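# Seat the L-shaped part in its matching pocket

## Task

Set the L-shaped piece into the pocket shaped to fit it, lying flat and resting fully on the pocket's floor.

## Robot and tools

Robot: two UR-style six-joint arms, left_arm and right_arm, each ending in a sixteen-motor, four-digit hand (index, middle, ring, thumb). The right arm has a right hand; the left arm has its mirror image. Arm bases in the scene frame: left_arm near (+0.035, +0.396, +0.026) m, right_arm near (+0.046, -0.519, +0.026) m. A camera stand sits behind the arms.

Frames. Scene frame: origin at table-top height, halfway between the nominal bases; +z up, +x out over the table, +y toward the left arm. Reported positions (m), quaternions (wxyz) and velocities use this frame. Commanded offsets instead use the axes of each arm's current Hand target (its hand point): +z runs along straight fingers toward the tips, +y points out of the palm face, and +x crosses the palm away from the thumb on the right hand but toward the thumb on the left hand. Printed poses can be off by a few cm.

The 48-number row (used by execute_actions and move), all values in [-1, 1]: left arm dx, dy, dz, rx, ry, rz; left hand's 16 motor goals; left current_limit; left speed; then the same 24 for the right arm. Pose numbers are offsets, not poses: they count from the Hand target as it stood when the action or move began, in that target's axes; 1.0 equals 0.6 m of travel or 180 degrees, and rx, ry, rz form one rotation vector. Sending six zeros re-requests the current Hand target. Motor order per hand: index_abd, index_mcp, index_pip, index_dip, middle_abd, middle_mcp, middle_pip, middle_dip, ring_abd, ring_mcp, ring_pip, ring_dip, thumb_cmc, thumb_axl, thumb_mcp, thumb_ipl. These are absolute hinge goals scaled between the hinge's stops, not offsets. Straight values: _abd 0.00, _mcp -0.75, _pip -0.58, _dip -0.70, thumb_cmc -0.71, thumb_axl -0.68, thumb_mcp -0.23, thumb_ipl -0.17; toward +1 the fingers curl toward the palm and thumb_cmc brings the thumb in front of the palm. current_limit maps -1..+1 to 0..550 mA per motor; speed sets the goal slew to (speed+1)/2 of 8.5 rad/s. Defaults are +0.4 and -0.6. A zero in a hand column is a real goal, so to leave a hand unchanged copy back its hand_goal, hand_current_limit and hand_speed.

Tools.
execute_actions(actions, cameras): actions is a list of actions, each up to 15 rows played at 1/30 s per row (15 steps, 0.5 s); a short action repeats its final row. Every row in an action counts from the same starting Hand target. An empty list returns state plus all camera images.
move(target, speed, blend, stop_force, zero, blocking, cameras): straight-line path of each hand point to one row or a list of up to 15 rows, all offsets from the same starting Hand targets. speed in m/s, 0.002 to 3.6 (default 0.25; rotation capped at twice that in rad/s), one value or one per target. blend in m rounds corners of a list (0 means stop at each). stop_force in N, 3 to 120, ends an arm's path when its wrist sensor feels that much push against the motion; zero (default true) re-zeroes before the move; blocking=false returns early but cannot combine with stop_force. The path does not avoid obstacles and lasts 0.5 to 10 s. The result adds a move: line giving the ending (done, off_target, moving, held, fault) and limits such as paced or held.
wait(seconds 0 to 10), stop() to brake a running move, zoom_image(camera, region [x0, y0, x1, y1] pixels, at most 504 by 504) on a camera from the latest images, show_instructions() for the reference image, zero_wrist_force(arm), read_manual(section) for licences, finished_scene(scene=1) to end irreversibly.

Cameras: cam_high, cam_low, cam_left_wrist, cam_right_wrist, each 672x504.

Results: per arm end_effector_position, end_effector_quat_wxyz, velocities (omitted when joint velocities read within noise), Hand target (the last commanded, post-clip pose; next offsets start here; the hand often rests a bit short of it), joint positions and torques, Wrist force/torque in the end-effector axes plus the peak since last shown, and per motor hand_goal, hand_measured, hand_current_ma, hand_state (moving, goal, blocked, overload).

Cautions. Orientation commands are clipped to 32 degrees from the measured one each step. Arms are stiff: overshooting a solid contact can trigger a force fault (about 150 N) or a torque fault (wrist joints 26 N m, others 139 N m), freezing that arm for 10 s. Approach contacts slowly, ideally with stop_force, and remove stop_force when moving off a surface. Avoid contact between the two arms or one hand gripping the other. Keep motor current under 495 mA for long, or a motor shuts down for 10 s. Hot motors (85 °C) brake the arm. Route paths away from an arm's own base. Never drop the part, release it while moving, slam it, or let anything leave the table; the result must remain in place after ending.

Each tool is called after "Emit:" by a JSON object that holds its "fn" and its "kwargs".

Reference images:

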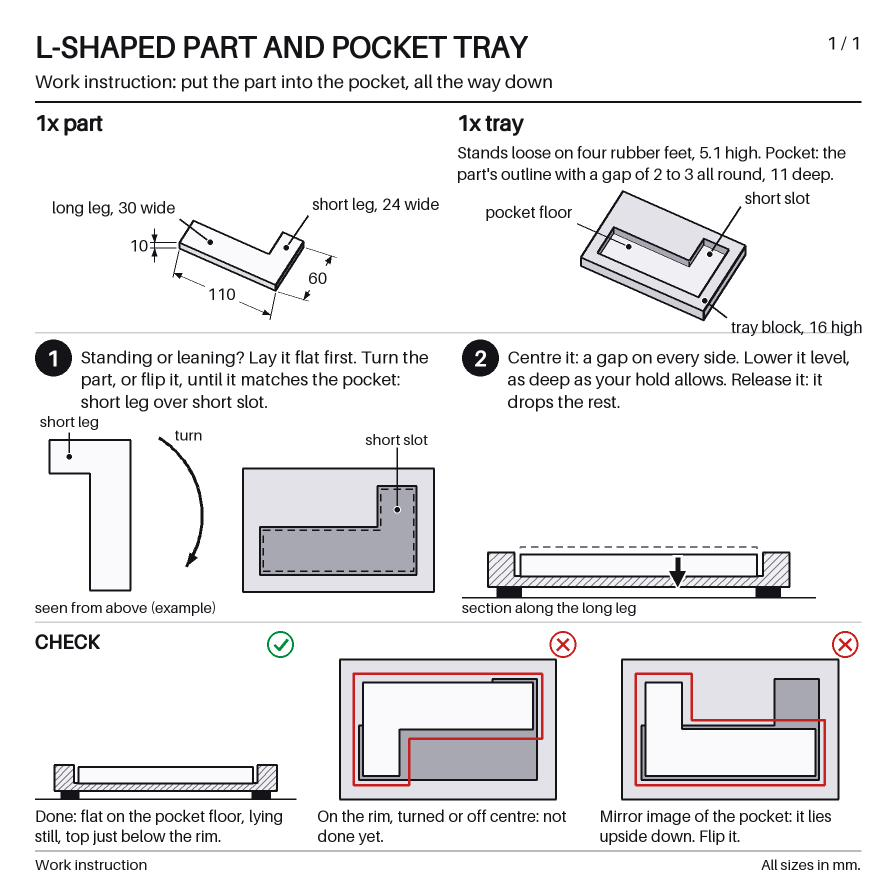

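## Session

Emit:
{"fn": "execute_actions", "kwargs": {"actions": []}}

Scene clock: 0.00 s.
left_arm: end_effector_position=(+0.4703, +0.0685, +0.2928) hand_goal=(+0.000, -0.754, -0.576, -0.696, +0.000, -0.754, -0.576, -0.696, +0.000, -0.754, -0.576, -0.696, -0.714, -0.678, -0.226, -0.168) hand_measured=(+0.000, -0.754, -0.576, -0.696, +0.000, -0.754, -0.576, -0.696, +0.000, -0.754, -0.576, -0.696, -0.714, -0.678, -0.226, -0.168) hand_current_ma=(+0, +0, +0, +0, +0, +0, +0, +0, +0, +0, +0, +0, +0, +0, +0, +0) hand_state=(goal, goal, goal, goal, goal, goal, goal, goal, goal, goal, goal, goal, goal, goal, goal, goal) hand_current_limit=0.40 hand_speed=-0.60 end_effector_quat_wxyz=(+0.180, +0.106, +0.978, +0.013) | right_arm: end_effector_position=(+0.7914, -0.0681, +0.1437) hand_goal=(+0.000, -0.754, -0.576, -0.696, +0.000, -0.754, -0.576, -0.696, +0.000, -0.754, -0.576, -0.696, -0.714, -0.678, -0.226, -0.168) hand_measured=(+0.000, -0.754, -0.576, -0.696, +0.000, -0.754, -0.576, -0.696, +0.000, -0.754, -0.576, -0.696, -0.714, -0.678, -0.226, -0.168) hand_current_ma=(+0, +0, +0, +0, +0, +0, +0, +0, +0, +0, +0, +0, +0, +0, +0, +0) hand_state=(goal, goal, goal, goal, goal, goal, goal, goal, goal, goal, goal, goal, goal, goal, goal, goal) hand_current_limit=0.40 hand_speed=-0.60 end_effector_quat_wxyz=(-0.467, +0.882, +0.022, -0.068)
Joint positions: left_arm=[2.533 -1.721 -1.755 -0.927 1.765 -1.934] | right_arm=[0.203 -0.536 0.723 -1.83 -0.591 1.776]
Joint velocities: within noise
Joint torques (N m): no reading
Wrist force (N): no reading
Wrist torque (N m): no reading
Wrist force, peak (N): no reading
Hand target: left_arm +0.4703, +0.0685, +0.2928; +0.180, +0.106, +0.978, +0.013 | right_arm +0.7914, -0.0681, +0.1437; -0.467, +0.882, +0.022, -0.068

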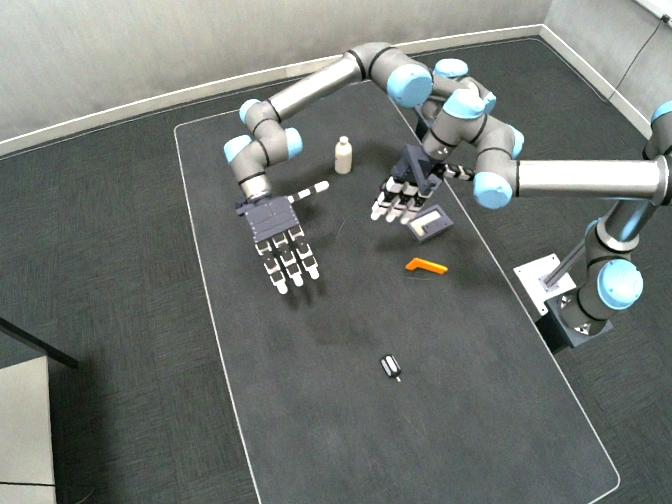

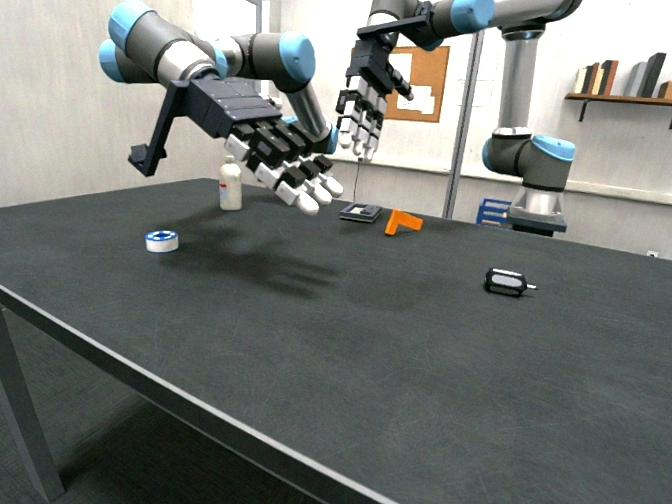

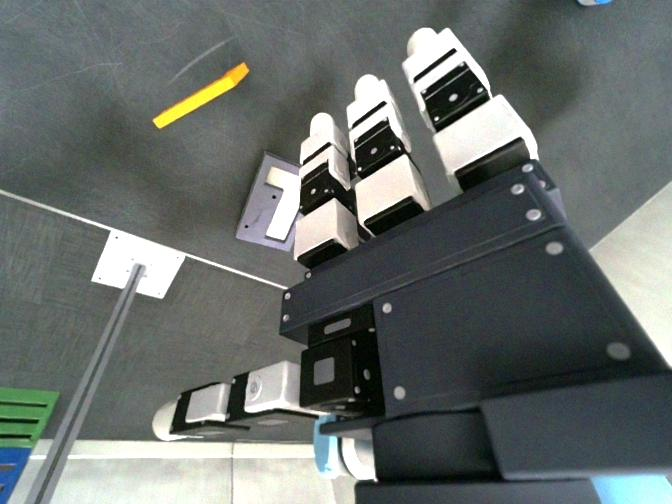

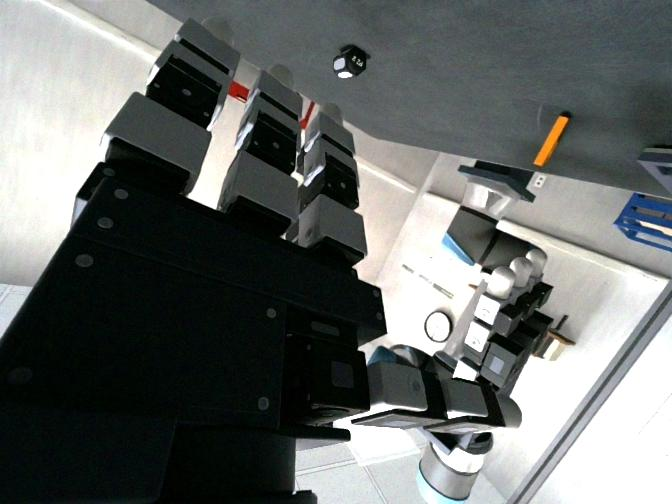

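Emit:
{"fn": "zoom_image", "kwargs": {"camera": "cam_high", "region": [340, 170, 500, 290]}}

Emit:
{"fn": "zoom_image", "kwargs": {"camera": "cam_low", "region": [310, 170, 470, 290]}}

Emit:
{"fn": "zoom_image", "kwargs": {"camera": "cam_left_wrist", "region": [120, 40, 360, 260]}}

Emit:
{"fn": "zoom_image", "kwargs": {"camera": "cam_right_wrist", "region": [480, 80, 672, 240]}}

Scaled by 3.150 from the camera's 672x504 image, which has a finer 960x720 frame.

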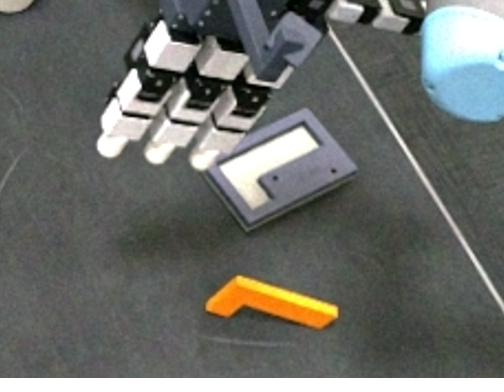

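Scaled by 3.150 from the camera's 672x504 image, which has a finer 960x720 frame.

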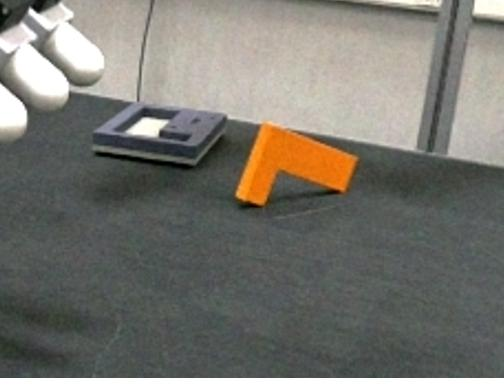

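Scaled by 2.100 from the camera's 672x504 image, which has a finer 960x720 frame.

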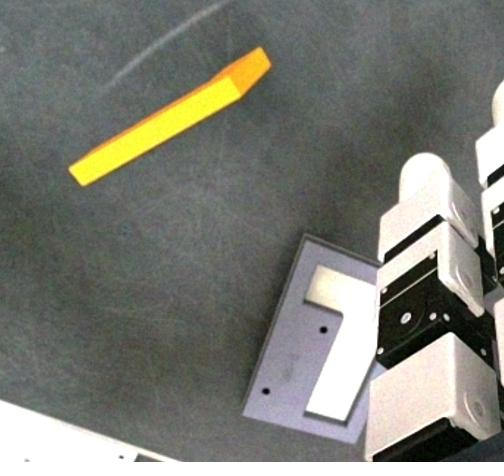

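Scaled by 2.625 from the camera's 672x504 image, which has a finer 960x720 frame.

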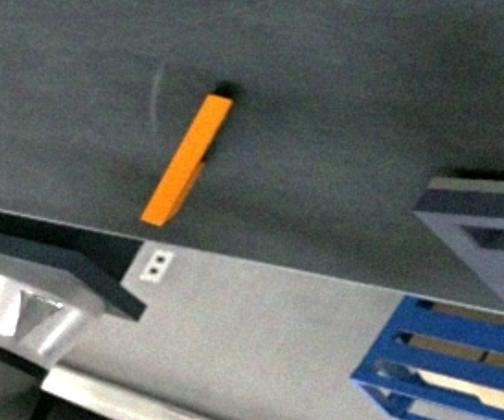

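Emit:
{"fn": "move", "kwargs": {"target": [0.1205,0.0002,0.1205,0.362,0.140,0.008, 0,-0.342,-0.139,-0.696, 0,-0.342,-0.139,-0.696, 0,-0.754,-0.576,-0.696, 0.571,-0.678,0.0865,0.0897, 0.4,-0.6, 0,0,0,0,0,0, 0,-0.754,-0.576,-0.696, 0,-0.754,-0.576,-0.696, 0,-0.754,-0.576,-0.696, -0.714,-0.678,-0.226,-0.168, 0.4,-0.6], "cameras": ["all"]}}

Scene clock: 746.13 s.
left_arm: end_effector_position=(+0.4301, +0.0831, +0.2000) hand_goal=(+0.000, -0.342, -0.140, -0.696, +0.000, -0.342, -0.140, -0.696, +0.000, -0.754, -0.576, -0.696, +0.570, -0.678, +0.086, +0.090) hand_measured=(+0.000, -0.340, -0.142, -0.696, +0.000, -0.340, -0.142, -0.696, +0.000, -0.748, -0.576, -0.696, +0.568, -0.678, +0.086, +0.088) hand_current_ma=(+0, +5, -4, +0, +0, +4, -3, +0, +0, +14, +0, +0, -3, +1, +1, -4) hand_state=(goal, goal, goal, goal, goal, goal, goal, goal, goal, goal, goal, goal, goal, goal, goal, goal) hand_current_limit=0.40 hand_speed=-0.60 end_effector_quat_wxyz=(-0.111, +0.192, +0.845, -0.487) | right_arm: end_effector_position=(+0.7914, -0.0681, +0.1437) hand_goal=(+0.000, -0.754, -0.576, -0.696, +0.000, -0.754, -0.576, -0.696, +0.000, -0.754, -0.576, -0.696, -0.714, -0.678, -0.226, -0.168) hand_measured=(+0.000, -0.748, -0.576, -0.696, +0.000, -0.748, -0.576, -0.696, +0.000, -0.748, -0.576, -0.696, -0.708, -0.678, -0.226, -0.168) hand_current_ma=(+0, +2, +0, +0, +0, +3, +0, +0, +0, +2, +0, +0, +2, +0, +0, +0) hand_state=(goal, goal, goal, goal, goal, goal, goal, goal, goal, goal, goal, goal, goal, goal, goal, goal) hand_current_limit=0.40 hand_speed=-0.60 end_effector_quat_wxyz=(-0.467, +0.882, +0.022, -0.068)
Joint positions: left_arm=[3.044 -1.711 -1.878 -1.657 0.621 -0.943] | right_arm=[0.203 -0.536 0.723 -1.83 -0.591 1.776]
Joint torques (N m): left_arm=[-5.59 38.1 11.17 0.05 -0.85 1.37] | right_arm=[2.45 -67.5 -26.34 -2.71 1.5 -0.05]
Wrist force (N): left_arm=[1.3 0.7 0.1] | right_arm=[0.0 0.1 -0.2]
Wrist torque (N m): left_arm=[0.31 -0.12 0.14] | right_arm=[0.03 0.01 0.01]
Wrist force, peak (N): left_arm=[1.3 1.3 0.0] | right_arm=[-0.2 0.2 0.2]
Hand target: left_arm +0.4300, +0.0831, +0.2000; -0.111, +0.192, +0.845, -0.487 | right_arm +0.7914, -0.0681, +0.1437; -0.467, +0.882, +0.022, -0.068
Off the commanded pose: left_arm 0.000 m, 0 deg | right_arm 0.000 m, 0 deg.
move: done

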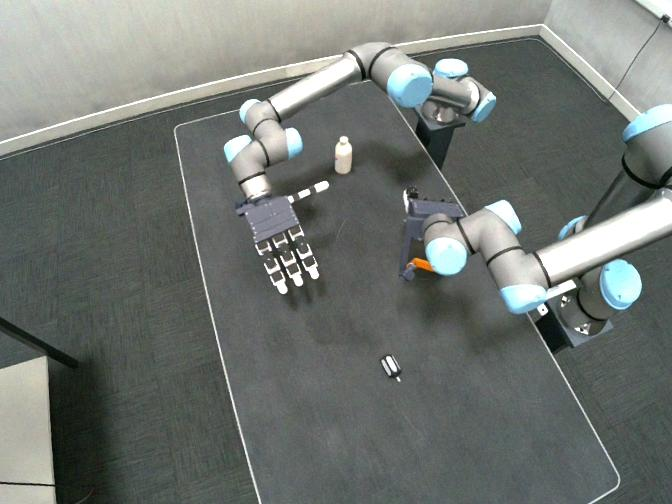

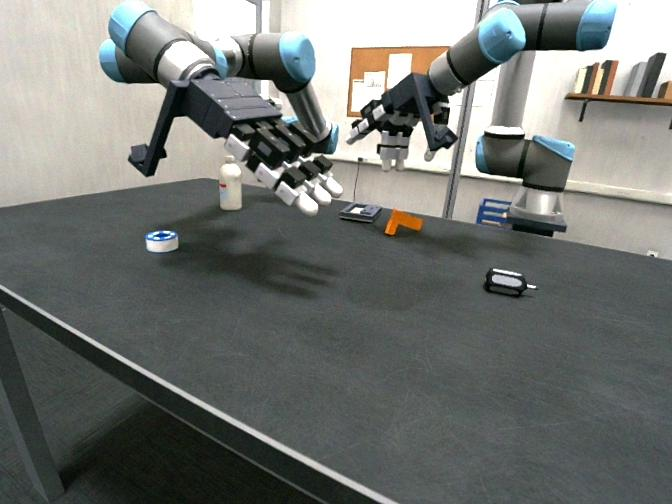

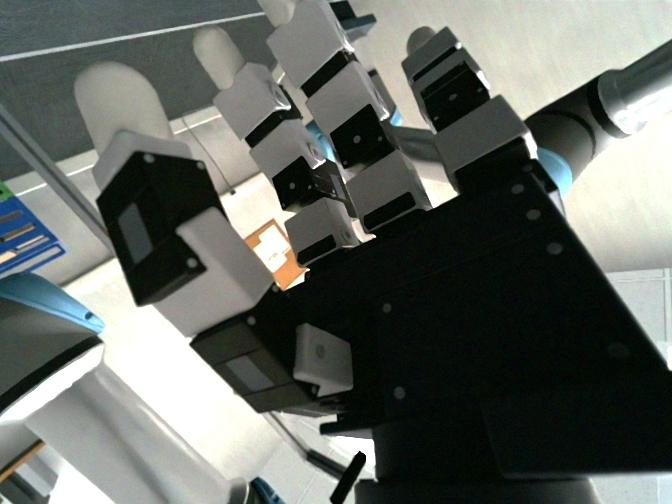

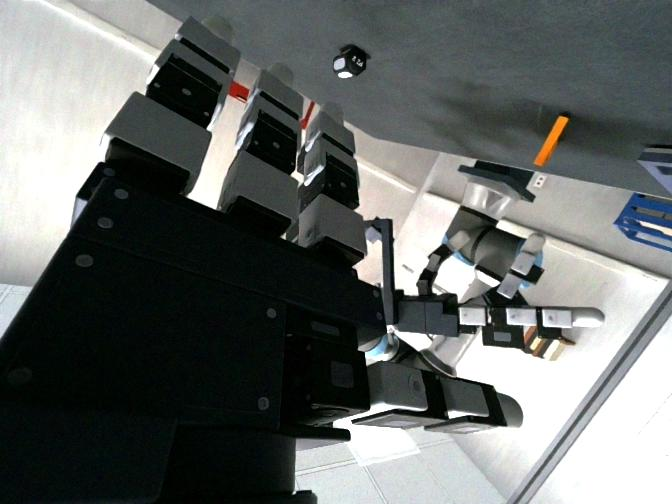

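Emit:
{"fn": "zoom_image", "kwargs": {"camera": "cam_low", "region": [330, 60, 490, 250]}}

Emit:
{"fn": "zoom_image", "kwargs": {"camera": "cam_high", "region": [370, 170, 490, 290]}}

Emit:
{"fn": "zoom_image", "kwargs": {"camera": "cam_right_wrist", "region": [400, 80, 672, 350]}}

Scaled by 2.653 from the camera's 672x504 image, which has a finer 960x720 frame.

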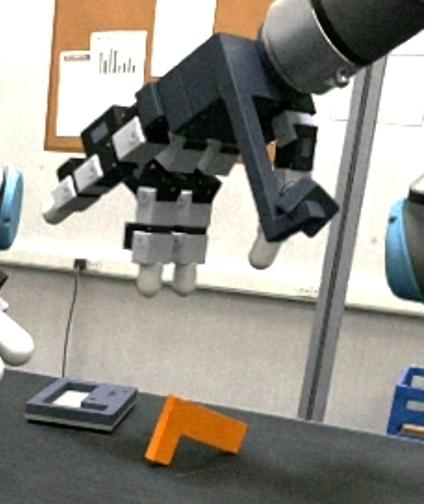

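Scaled by 4.200 from the camera's 672x504 image, which has a finer 960x720 frame.

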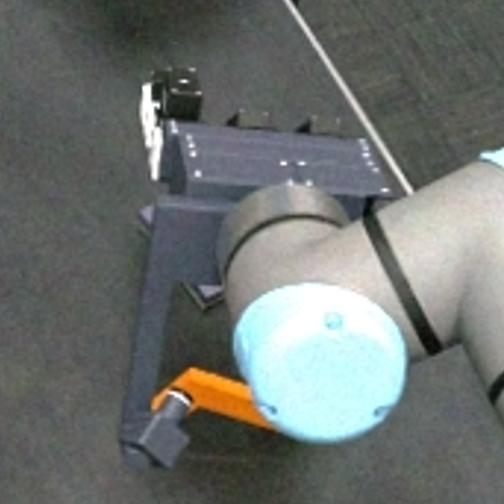

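Scaled by 1.853 from the camera's 672x504 image, which has a finer 960x720 frame.

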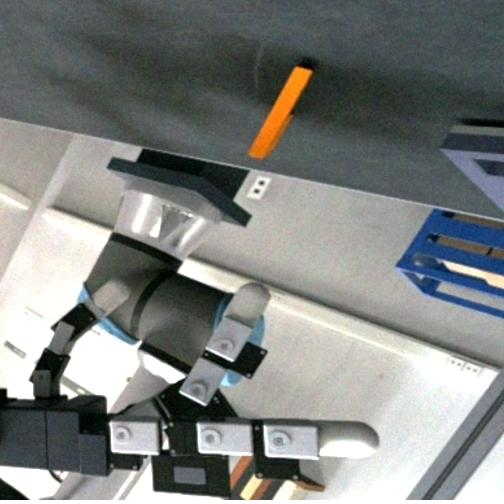

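Emit:
{"fn": "move", "kwargs": {"target": [0,0.0866,0.05,0,0,0, 0,-0.342,-0.139,-0.696, 0,-0.342,-0.139,-0.696, 0,-0.754,-0.576,-0.696, 0.571,-0.678,0.0865,0.0897, 0.4,-0.6, 0,0,0,0,0,0, 0,-0.754,-0.576,-0.696, 0,-0.754,-0.576,-0.696, 0,-0.754,-0.576,-0.696, -0.714,-0.678,-0.226,-0.168, 0.4,-0.6], "cameras": ["cam_low","cam_high","cam_right_wrist"]}}

Emit:
{"fn": "zoom_image", "kwargs": {"camera": "cam_low", "region": [330, 110, 470, 250]}}

Emit:
{"fn": "zoom_image", "kwargs": {"camera": "cam_right_wrist", "region": [400, 80, 672, 350]}}

Scene clock: 791.70 s.
left_arm: end_effector_position=(+0.4299, +0.0832, +0.1400) hand_goal=(+0.000, -0.342, -0.140, -0.696, +0.000, -0.342, -0.140, -0.696, +0.000, -0.754, -0.576, -0.696, +0.570, -0.678, +0.086, +0.090) hand_measured=(+0.000, -0.338, -0.142, -0.696, +0.000, -0.340, -0.142, -0.696, +0.000, -0.746, -0.576, -0.696, +0.568, -0.678, +0.086, +0.088) hand_current_ma=(+0, +6, -4, +0, +0, +5, -3, +0, +0, +16, +0, +0, -3, +1, +1, -4) hand_state=(goal, goal, goal, goal, goal, goal, goal, goal, goal, goal, goal, goal, goal, goal, goal, goal) hand_current_limit=0.40 hand_speed=-0.60 end_effector_quat_wxyz=(-0.111, +0.192, +0.845, -0.487) | right_arm: end_effector_position=(+0.7914, -0.0681, +0.1437) hand_goal=(+0.000, -0.754, -0.576, -0.696, +0.000, -0.754, -0.576, -0.696, +0.000, -0.754, -0.576, -0.696, -0.714, -0.678, -0.226, -0.168) hand_measured=(+0.000, -0.748, -0.576, -0.696, +0.000, -0.748, -0.576, -0.696, +0.000, -0.748, -0.576, -0.696, -0.708, -0.678, -0.226, -0.168) hand_current_ma=(+0, +2, +0, +0, +0, +3, +0, +0, +0, +2, +0, +0, +2, +0, +0, +0) hand_state=(goal, goal, goal, goal, goal, goal, goal, goal, goal, goal, goal, goal, goal, goal, goal, goal) hand_current_limit=0.40 hand_speed=-0.60 end_effector_quat_wxyz=(-0.467, +0.882, +0.022, -0.068)
Joint positions: left_arm=[3.045 -1.787 -1.963 -1.497 0.621 -0.942] | right_arm=[0.203 -0.536 0.723 -1.83 -0.591 1.776]
Joint torques (N m): left_arm=[-5.82 35.97 28.24 0.01 -2.24 -0.07] | right_arm=[0.77 -67.48 -28.11 -2.77 1.36 0.02]
Wrist force (N): left_arm=[1.3 0.7 0.4] | right_arm=[-0.1 0.0 0.1]
Wrist torque (N m): left_arm=[0.29 -0.13 0.16] | right_arm=[0.00 0.01 0.00]
Wrist force, peak (N): left_arm=[1.4 2.1 0.9] | right_arm=[-0.4 0.1 0.3]
Hand target: left_arm +0.4300, +0.0831, +0.1400; -0.111, +0.192, +0.845, -0.487 | right_arm +0.7914, -0.0681, +0.1437; -0.467, +0.882, +0.022, -0.068
Off the commanded pose: left_arm 0.000 m, 0 deg | right_arm 0.000 m, 0 deg.
move: done
Images, in order (width x height): cam_high 672x504, cam_low 672x504, cam_right_wrist 672x504.

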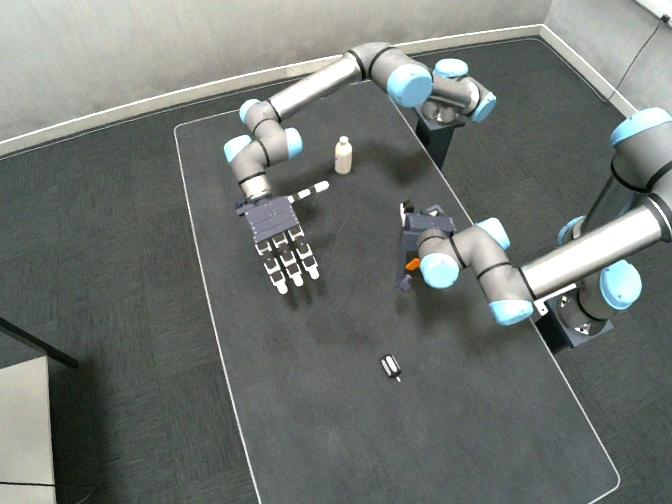

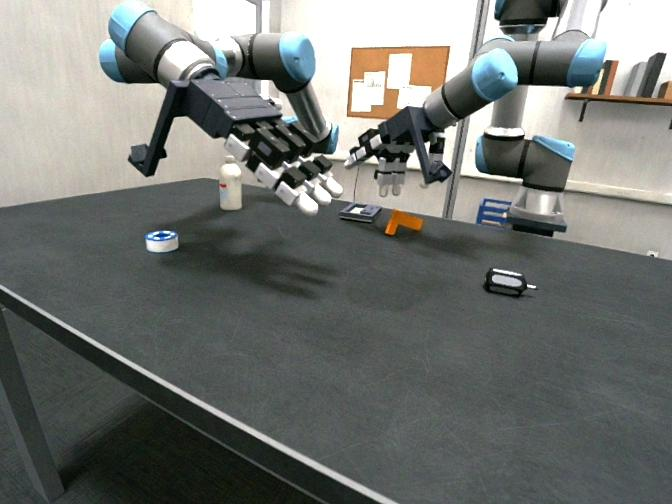

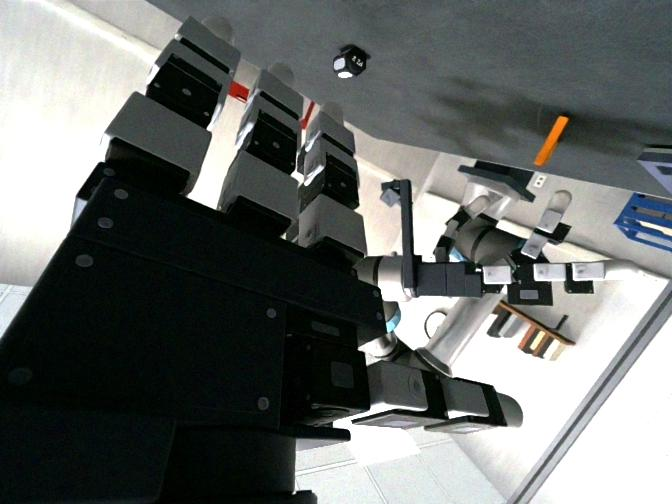

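Scaled by 3.600 from the camera's 672x504 image, which has a finer 960x720 frame.

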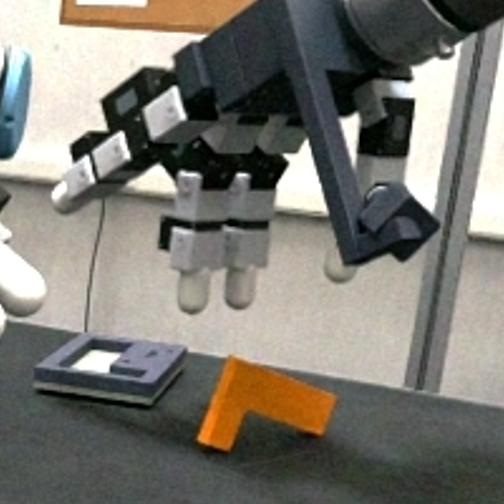

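Scaled by 1.853 from the camera's 672x504 image, which has a finer 960x720 frame.

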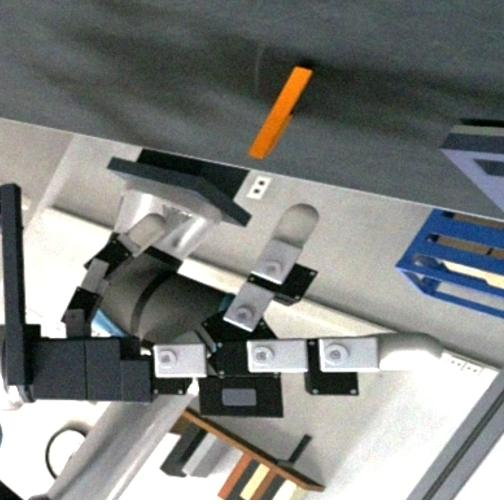

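Emit:
{"fn": "move", "kwargs": {"target": [0,0.1054,0.0608,0,0,0, 0,-0.342,-0.139,-0.696, 0,-0.342,-0.139,-0.696, 0,-0.754,-0.576,-0.696, 0.571,-0.678,0.0865,0.0897, 0.4,-0.6, 0,0,0,0,0,0, 0,-0.754,-0.576,-0.696, 0,-0.754,-0.576,-0.696, 0,-0.754,-0.576,-0.696, -0.714,-0.678,-0.226,-0.168, 0.4,-0.6], "cameras": ["cam_low"], "speed": 0.12, "stop_force": 6}}

Emit:
{"fn": "zoom_image", "kwargs": {"camera": "cam_low", "region": [330, 130, 450, 250]}}

Scene clock: 816.23 s.
left_arm: end_effector_position=(+0.4299, +0.0832, +0.0670) hand_goal=(+0.000, -0.342, -0.140, -0.696, +0.000, -0.342, -0.140, -0.696, +0.000, -0.754, -0.576, -0.696, +0.570, -0.678, +0.086, +0.090) hand_measured=(+0.000, -0.338, -0.142, -0.696, +0.000, -0.338, -0.142, -0.696, +0.000, -0.746, -0.576, -0.696, +0.568, -0.678, +0.086, +0.088) hand_current_ma=(+0, +6, -4, +0, +0, +5, -3, +0, +0, +16, +0, +0, -3, +1, +1, -4) hand_state=(goal, goal, goal, goal, goal, goal, goal, goal, goal, goal, goal, goal, goal, goal, goal, goal) hand_current_limit=0.40 hand_speed=-0.60 end_effector_quat_wxyz=(-0.111, +0.192, +0.845, -0.487) | right_arm: end_effector_position=(+0.7914, -0.0681, +0.1437) hand_goal=(+0.000, -0.754, -0.576, -0.696, +0.000, -0.754, -0.576, -0.696, +0.000, -0.754, -0.576, -0.696, -0.714, -0.678, -0.226, -0.168) hand_measured=(+0.000, -0.748, -0.576, -0.696, +0.000, -0.748, -0.576, -0.696, +0.000, -0.748, -0.576, -0.696, -0.708, -0.678, -0.226, -0.168) hand_current_ma=(+0, +2, +0, +0, +0, +3, +0, +0, +0, +2, +0, +0, +2, +0, +0, +0) hand_state=(goal, goal, goal, goal, goal, goal, goal, goal, goal, goal, goal, goal, goal, goal, goal, goal) hand_current_limit=0.40 hand_speed=-0.60 end_effector_quat_wxyz=(-0.467, +0.882, +0.022, -0.068)
Joint positions: left_arm=[3.045 -1.909 -2.038 -1.3 0.621 -0.942] | right_arm=[0.203 -0.536 0.723 -1.83 -0.591 1.776]
Joint torques (N m): left_arm=[-6.49 35.51 25.81 2.96 -2.99 1.39] | right_arm=[2.19 -68.24 -27.2 -2.7 1.79 -0.06]
Wrist force (N): left_arm=[1.4 0.5 0.2] | right_arm=[-0.1 0.1 0.0]
Wrist torque (N m): left_arm=[0.29 -0.14 0.17] | right_arm=[0.02 0.01 0.00]
Wrist force, peak (N): left_arm=[1.4 2.0 1.0] | right_arm=[-0.1 0.3 0.0]
Hand target: left_arm +0.4300, +0.0832, +0.0670; -0.111, +0.192, +0.845, -0.487 | right_arm +0.7914, -0.0681, +0.1437; -0.467, +0.882, +0.022, -0.068
Off the commanded pose: left_arm 0.000 m, 0 deg | right_arm 0.000 m, 0 deg.
move: done
Images, in order (width x height): cam_low 672x504.

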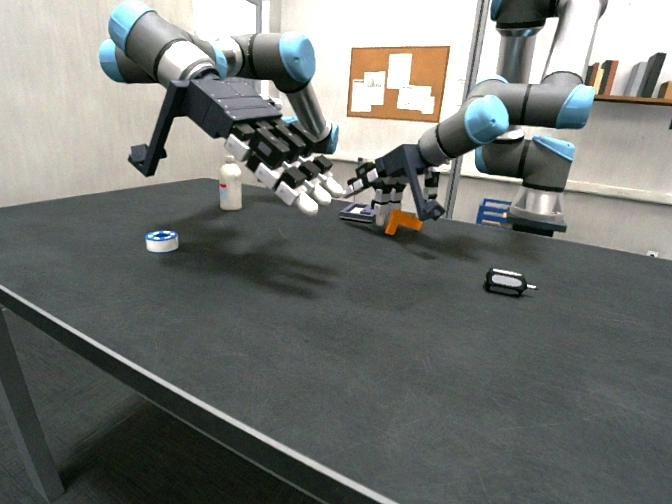

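Scaled by 4.200 from the camera's 672x504 image, which has a finer 960x720 frame.

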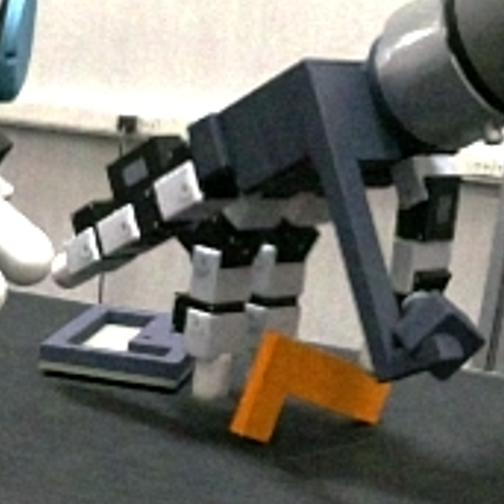

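Emit:
{"fn": "move", "kwargs": {"target": [0,0,0,0,0,0, 0,-0.096,-0.139,-0.957, 0,-0.096,-0.139,-0.957, 0,-0.754,-0.576,-0.696, 0.571,-0.678,0.1775,0.096, 0.0,-0.92, 0,0,0,0,0,0, 0,-0.754,-0.576,-0.696, 0,-0.754,-0.576,-0.696, 0,-0.754,-0.576,-0.696, -0.714,-0.678,-0.226,-0.168, 0.4,-0.6], "cameras": ["cam_low", "cam_right_wrist"]}}

Emit:
{"fn": "zoom_image", "kwargs": {"camera": "cam_low", "region": [330, 130, 450, 250]}}

Emit:
{"fn": "zoom_image", "kwargs": {"camera": "cam_right_wrist", "region": [440, 80, 672, 260]}}

Scene clock: 871.27 s.
left_arm: end_effector_position=(+0.4300, +0.0832, +0.0670) hand_goal=(+0.000, -0.096, -0.140, -0.958, +0.000, -0.096, -0.140, -0.958, +0.000, -0.754, -0.576, -0.696, +0.570, -0.678, +0.178, +0.096) hand_measured=(+0.000, -0.096, -0.142, -0.954, +0.000, -0.096, -0.142, -0.956, +0.000, -0.746, -0.576, -0.696, +0.568, -0.678, +0.174, +0.092) hand_current_ma=(+0, +0, -4, +5, +0, +0, -3, +4, +0, +16, +0, +0, -3, +1, -9, -8) hand_state=(goal, goal, goal, goal, goal, goal, goal, goal, goal, goal, goal, goal, goal, goal, goal, goal) hand_current_limit=0.00 hand_speed=-0.92 end_effector_quat_wxyz=(-0.111, +0.192, +0.845, -0.487) | right_arm: end_effector_position=(+0.7914, -0.0681, +0.1437) hand_goal=(+0.000, -0.754, -0.576, -0.696, +0.000, -0.754, -0.576, -0.696, +0.000, -0.754, -0.576, -0.696, -0.714, -0.678, -0.226, -0.168) hand_measured=(+0.000, -0.748, -0.576, -0.696, +0.000, -0.748, -0.576, -0.696, +0.000, -0.748, -0.576, -0.696, -0.708, -0.678, -0.226, -0.168) hand_current_ma=(+0, +2, +0, +0, +0, +3, +0, +0, +0, +2, +0, +0, +2, +0, +0, +0) hand_state=(goal, goal, goal, goal, goal, goal, goal, goal, goal, goal, goal, goal, goal, goal, goal, goal) hand_current_limit=0.40 hand_speed=-0.60 end_effector_quat_wxyz=(-0.467, +0.882, +0.022, -0.068)
Joint positions: left_arm=[3.045 -1.909 -2.038 -1.3 0.621 -0.942] | right_arm=[0.203 -0.536 0.723 -1.83 -0.591 1.776]
Joint torques (N m): left_arm=[-5.88 23.97 25.97 3.14 -2.86 1.4] | right_arm=[1.36 -69.84 -27.16 -2.93 1.52 0.04]
Wrist force (N): left_arm=[1.2 0.6 0.3] | right_arm=[0.1 0.0 0.1]
Wrist torque (N m): left_arm=[0.32 -0.11 0.14] | right_arm=[0.00 -0.01 0.01]
Wrist force, peak (N): left_arm=[1.5 0.7 0.4] | right_arm=[0.1 0.4 0.3]
Hand target: left_arm +0.4300, +0.0832, +0.0670; -0.111, +0.192, +0.845, -0.487 | right_arm +0.7914, -0.0681, +0.1437; -0.467, +0.882, +0.022, -0.068
Off the commanded pose: left_arm 0.000 m, 0 deg | right_arm 0.000 m, 0 deg.
move: done
Images, in order (width x height): cam_low 672x504, cam_right_wrist 672x504.

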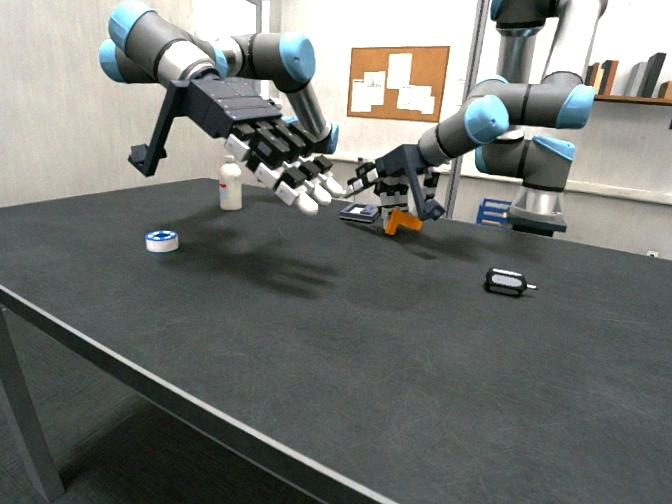

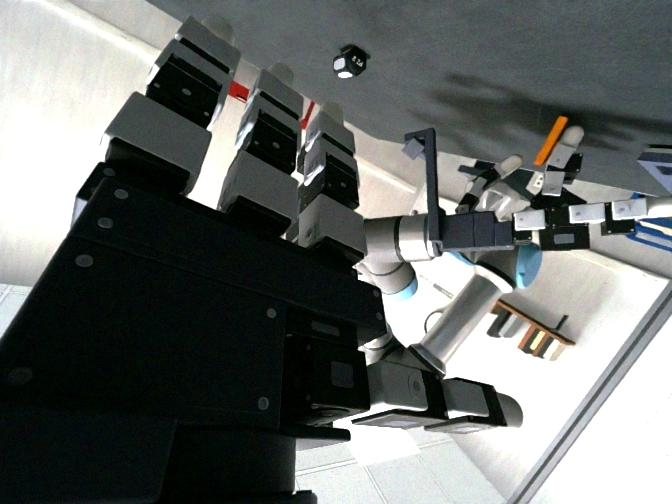

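Scaled by 4.200 from the camera's 672x504 image, which has a finer 960x720 frame.

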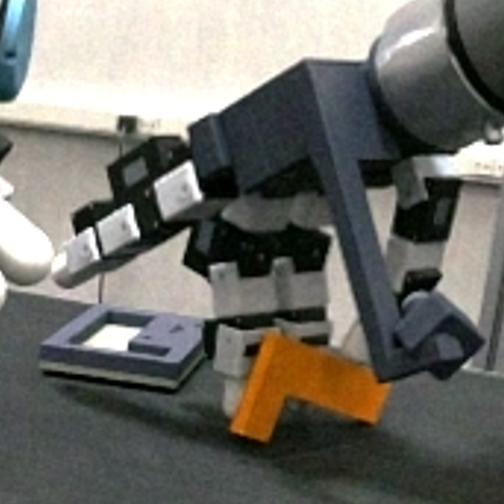

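Scaled by 2.172 from the camera's 672x504 image, which has a finer 960x720 frame.

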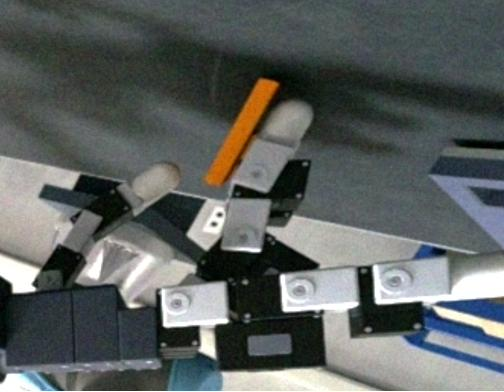

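Emit:
{"fn": "move", "kwargs": {"target": [-0.05,0.00433,0.0025,0,0,0, 0,-0.096,-0.139,-0.957, 0,-0.096,-0.139,-0.957, 0,-0.754,-0.576,-0.696, 0.571,-0.678,0.1775,0.096, 0.0,-0.92, 0,0,0,0,0,0, 0,-0.754,-0.576,-0.696, 0,-0.754,-0.576,-0.696, 0,-0.754,-0.576,-0.696, -0.714,-0.678,-0.226,-0.168, 0.4,-0.6], "cameras": ["cam_low", "cam_right_wrist"], "speed": 0.06}}

Emit:
{"fn": "zoom_image", "kwargs": {"camera": "cam_low", "region": [360, 170, 440, 250]}}

Emit:
{"fn": "zoom_image", "kwargs": {"camera": "cam_right_wrist", "region": [440, 80, 640, 230]}}

Scene clock: 896.23 s.
left_arm: end_effector_position=(+0.4570, +0.0701, +0.0640) hand_goal=(+0.000, -0.096, -0.140, -0.958, +0.000, -0.096, -0.140, -0.958, +0.000, -0.754, -0.576, -0.696, +0.570, -0.678, +0.178, +0.096) hand_measured=(+0.000, -0.096, -0.142, -0.954, +0.000, -0.096, -0.142, -0.956, +0.000, -0.746, -0.576, -0.696, +0.568, -0.678, +0.174, +0.092) hand_current_ma=(+0, +0, -4, +5, +0, +0, -3, +4, +0, +16, +0, +0, -3, +1, -9, -8) hand_state=(goal, goal, goal, goal, goal, goal, goal, goal, goal, goal, goal, goal, goal, goal, goal, goal) hand_current_limit=0.00 hand_speed=-0.92 end_effector_quat_wxyz=(-0.111, +0.192, +0.845, -0.487) end_effector_velocity=(-0.002, +0.001, +0.000) end_effector_angular_velocity=(-0.001, +0.000, +0.000) | right_arm: end_effector_position=(+0.7914, -0.0681, +0.1437) hand_goal=(+0.000, -0.754, -0.576, -0.696, +0.000, -0.754, -0.576, -0.696, +0.000, -0.754, -0.576, -0.696, -0.714, -0.678, -0.226, -0.168) hand_measured=(+0.000, -0.748, -0.576, -0.696, +0.000, -0.748, -0.576, -0.696, +0.000, -0.748, -0.576, -0.696, -0.708, -0.678, -0.226, -0.168) hand_current_ma=(+0, +2, +0, +0, +0, +3, +0, +0, +0, +2, +0, +0, +2, +0, +0, +0) hand_state=(goal, goal, goal, goal, goal, goal, goal, goal, goal, goal, goal, goal, goal, goal, goal, goal) hand_current_limit=0.40 hand_speed=-0.60 end_effector_quat_wxyz=(-0.467, +0.882, +0.022, -0.068)
Joint positions: left_arm=[3.025 -1.973 -1.958 -1.293 0.611 -0.971] | right_arm=[0.203 -0.536 0.723 -1.83 -0.591 1.776]
Joint velocities: left_arm=[0.002 0.003 -0.005 0 0 0.003] | right_arm=[within noise]
Joint torques (N m): left_arm=[6.92 44.84 7.68 2 -0.42 1.72] | right_arm=[2.25 -69.19 -28.67 -3.03 1.45 0.15]
Wrist force (N): left_arm=[1.3 0.8 0.4] | right_arm=[-0.1 0.0 0.1]
Wrist torque (N m): left_arm=[0.33 -0.12 0.13] | right_arm=[0.00 0.01 0.00]
Wrist force, peak (N): left_arm=[2.0 0.6 0.3] | right_arm=[-0.2 0.3 0.1]
Hand target: left_arm +0.4570, +0.0702, +0.0640; -0.111, +0.192, +0.845, -0.487 | right_arm +0.7914, -0.0681, +0.1437; -0.467, +0.882, +0.022, -0.068
Off the commanded pose: left_arm 0.000 m, 0 deg | right_arm 0.000 m, 0 deg.
move: done
Images, in order (width x height): cam_low 672x504, cam_right_wrist 672x504.

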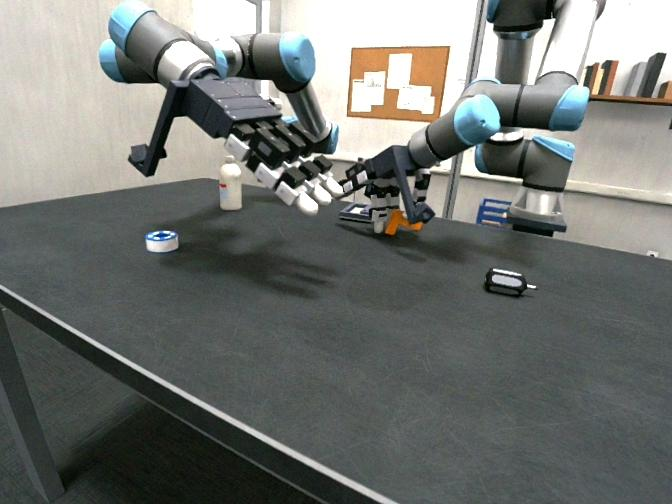

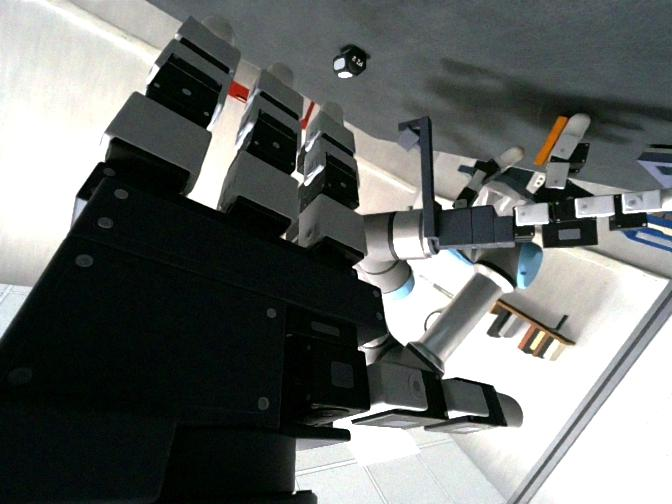

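Scaled by 6.300 from the camera's 672x504 image, which has a finer 960x720 frame.

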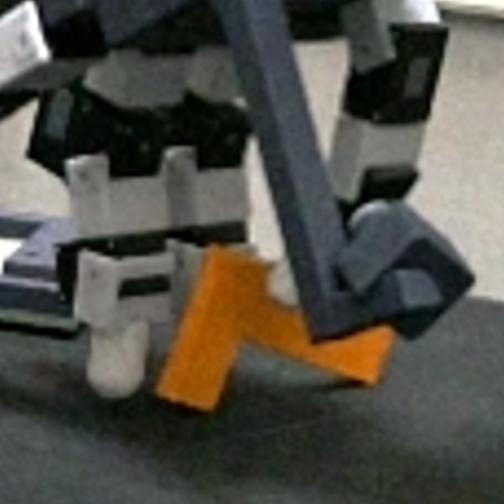

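Scaled by 2.520 from the camera's 672x504 image, which has a finer 960x720 frame.

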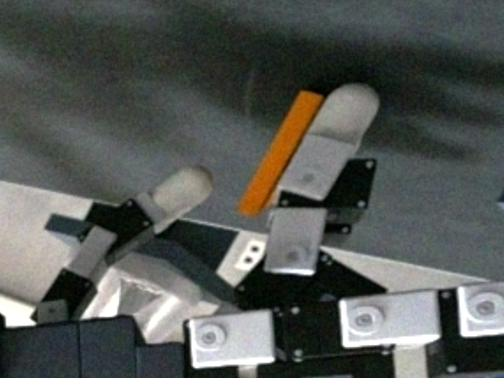

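Emit:
{"fn": "move", "kwargs": {"target": [0,-0.0207,0.0458,0.0444,0,0, 0,-0.041,-0.139,-0.957, 0,-0.041,-0.139,-0.957, 0,-0.754,-0.576,-0.696, 0.571,-0.678,0.1775,0.096, 0.0,-0.92, 0,0,0,0,0,0, 0,-0.754,-0.576,-0.696, 0,-0.754,-0.576,-0.696, 0,-0.754,-0.576,-0.696, -0.714,-0.678,-0.226,-0.168, 0.4,-0.6], "cameras": ["cam_low", "cam_right_wrist"], "speed": 0.03}}

Emit:
{"fn": "zoom_image", "kwargs": {"camera": "cam_low", "region": [360, 170, 440, 250]}}

Emit:
{"fn": "zoom_image", "kwargs": {"camera": "cam_right_wrist", "region": [440, 80, 640, 230]}}

Scene clock: 930.33 s.
left_arm: end_effector_position=(+0.4440, +0.0431, +0.0609) hand_goal=(+0.000, -0.042, -0.140, -0.958, +0.000, -0.042, -0.140, -0.958, +0.000, -0.754, -0.576, -0.696, +0.570, -0.678, +0.178, +0.096) hand_measured=(+0.000, -0.042, -0.142, -0.954, +0.000, -0.042, -0.142, -0.956, +0.000, -0.746, -0.576, -0.696, +0.568, -0.678, +0.174, +0.092) hand_current_ma=(+0, +0, -4, +5, +0, +0, -3, +4, +0, +16, +0, +0, -3, +1, -9, -8) hand_state=(goal, goal, goal, goal, goal, goal, goal, goal, goal, goal, goal, goal, goal, goal, goal, goal) hand_current_limit=0.00 hand_speed=-0.92 end_effector_quat_wxyz=(-0.124, +0.184, +0.809, -0.545) | right_arm: end_effector_position=(+0.7914, -0.0681, +0.1437) hand_goal=(+0.000, -0.754, -0.576, -0.696, +0.000, -0.754, -0.576, -0.696, +0.000, -0.754, -0.576, -0.696, -0.714, -0.678, -0.226, -0.168) hand_measured=(+0.000, -0.748, -0.576, -0.696, +0.000, -0.748, -0.576, -0.696, +0.000, -0.748, -0.576, -0.696, -0.708, -0.678, -0.226, -0.168) hand_current_ma=(+0, +2, +0, +0, +0, +3, +0, +0, +0, +2, +0, +0, +2, +0, +0, +0) hand_state=(goal, goal, goal, goal, goal, goal, goal, goal, goal, goal, goal, goal, goal, goal, goal, goal) hand_current_limit=0.40 hand_speed=-0.60 end_effector_quat_wxyz=(-0.467, +0.882, +0.022, -0.068)
Joint positions: left_arm=[3.016 -2.012 -1.945 -1.417 0.495 -0.847] | right_arm=[0.203 -0.536 0.723 -1.83 -0.591 1.776]
Joint torques (N m): left_arm=[-1.23 39.4 22.48 3.33 0.68 -1.89] | right_arm=[2.69 -70.08 -29.08 -2.7 1.58 -0.26]
Wrist force (N): left_arm=[1.5 0.9 0.5] | right_arm=[-0.1 0.2 0.0]
Wrist torque (N m): left_arm=[0.35 -0.16 0.01] | right_arm=[0.03 0.01 0.00]
Wrist force, peak (N): left_arm=[1.5 1.0 0.7] | right_arm=[0.1 0.2 0.3]
Hand target: left_arm +0.4440, +0.0432, +0.0610; -0.124, +0.184, +0.809, -0.545 | right_arm +0.7914, -0.0681, +0.1437; -0.467, +0.882, +0.022, -0.068
Off the commanded pose: left_arm 0.000 m, 0 deg | right_arm 0.000 m, 0 deg.
move: done
Images, in order (width x height): cam_low 672x504, cam_right_wrist 672x504.

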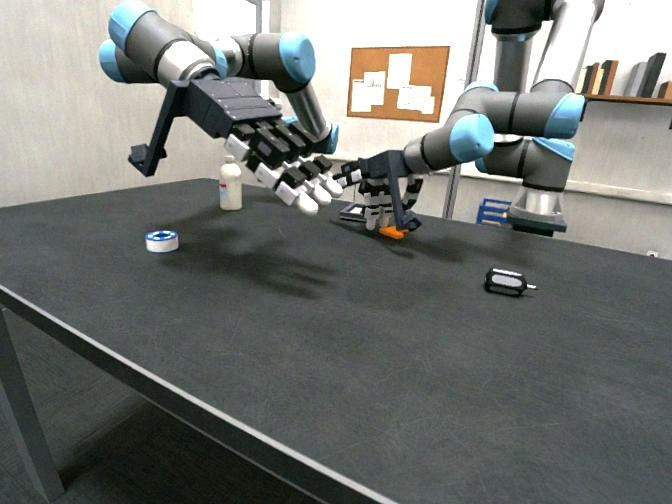

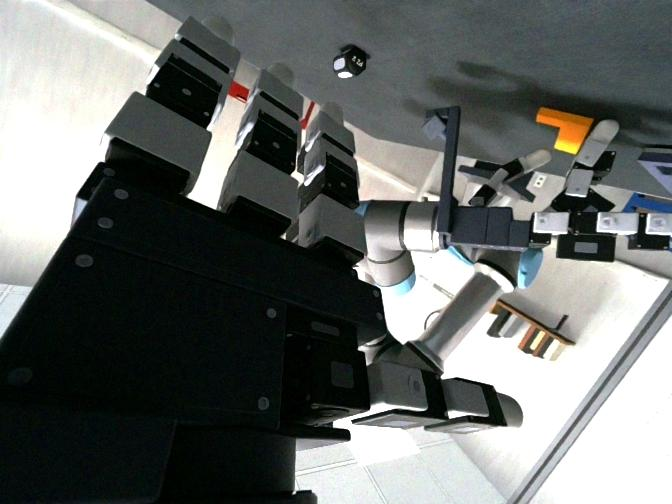

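Scaled by 6.300 from the camera's 672x504 image, which has a finer 960x720 frame.

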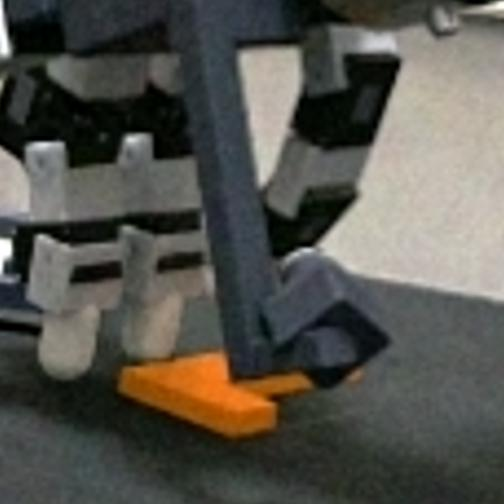

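Scaled by 2.520 from the camera's 672x504 image, which has a finer 960x720 frame.

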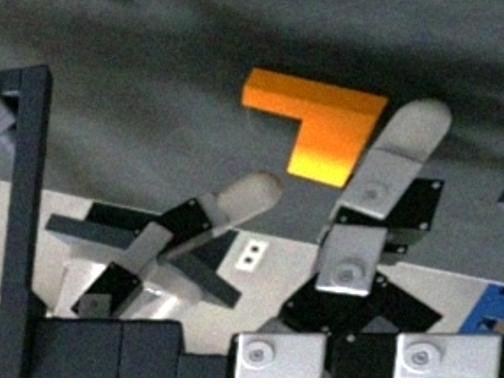

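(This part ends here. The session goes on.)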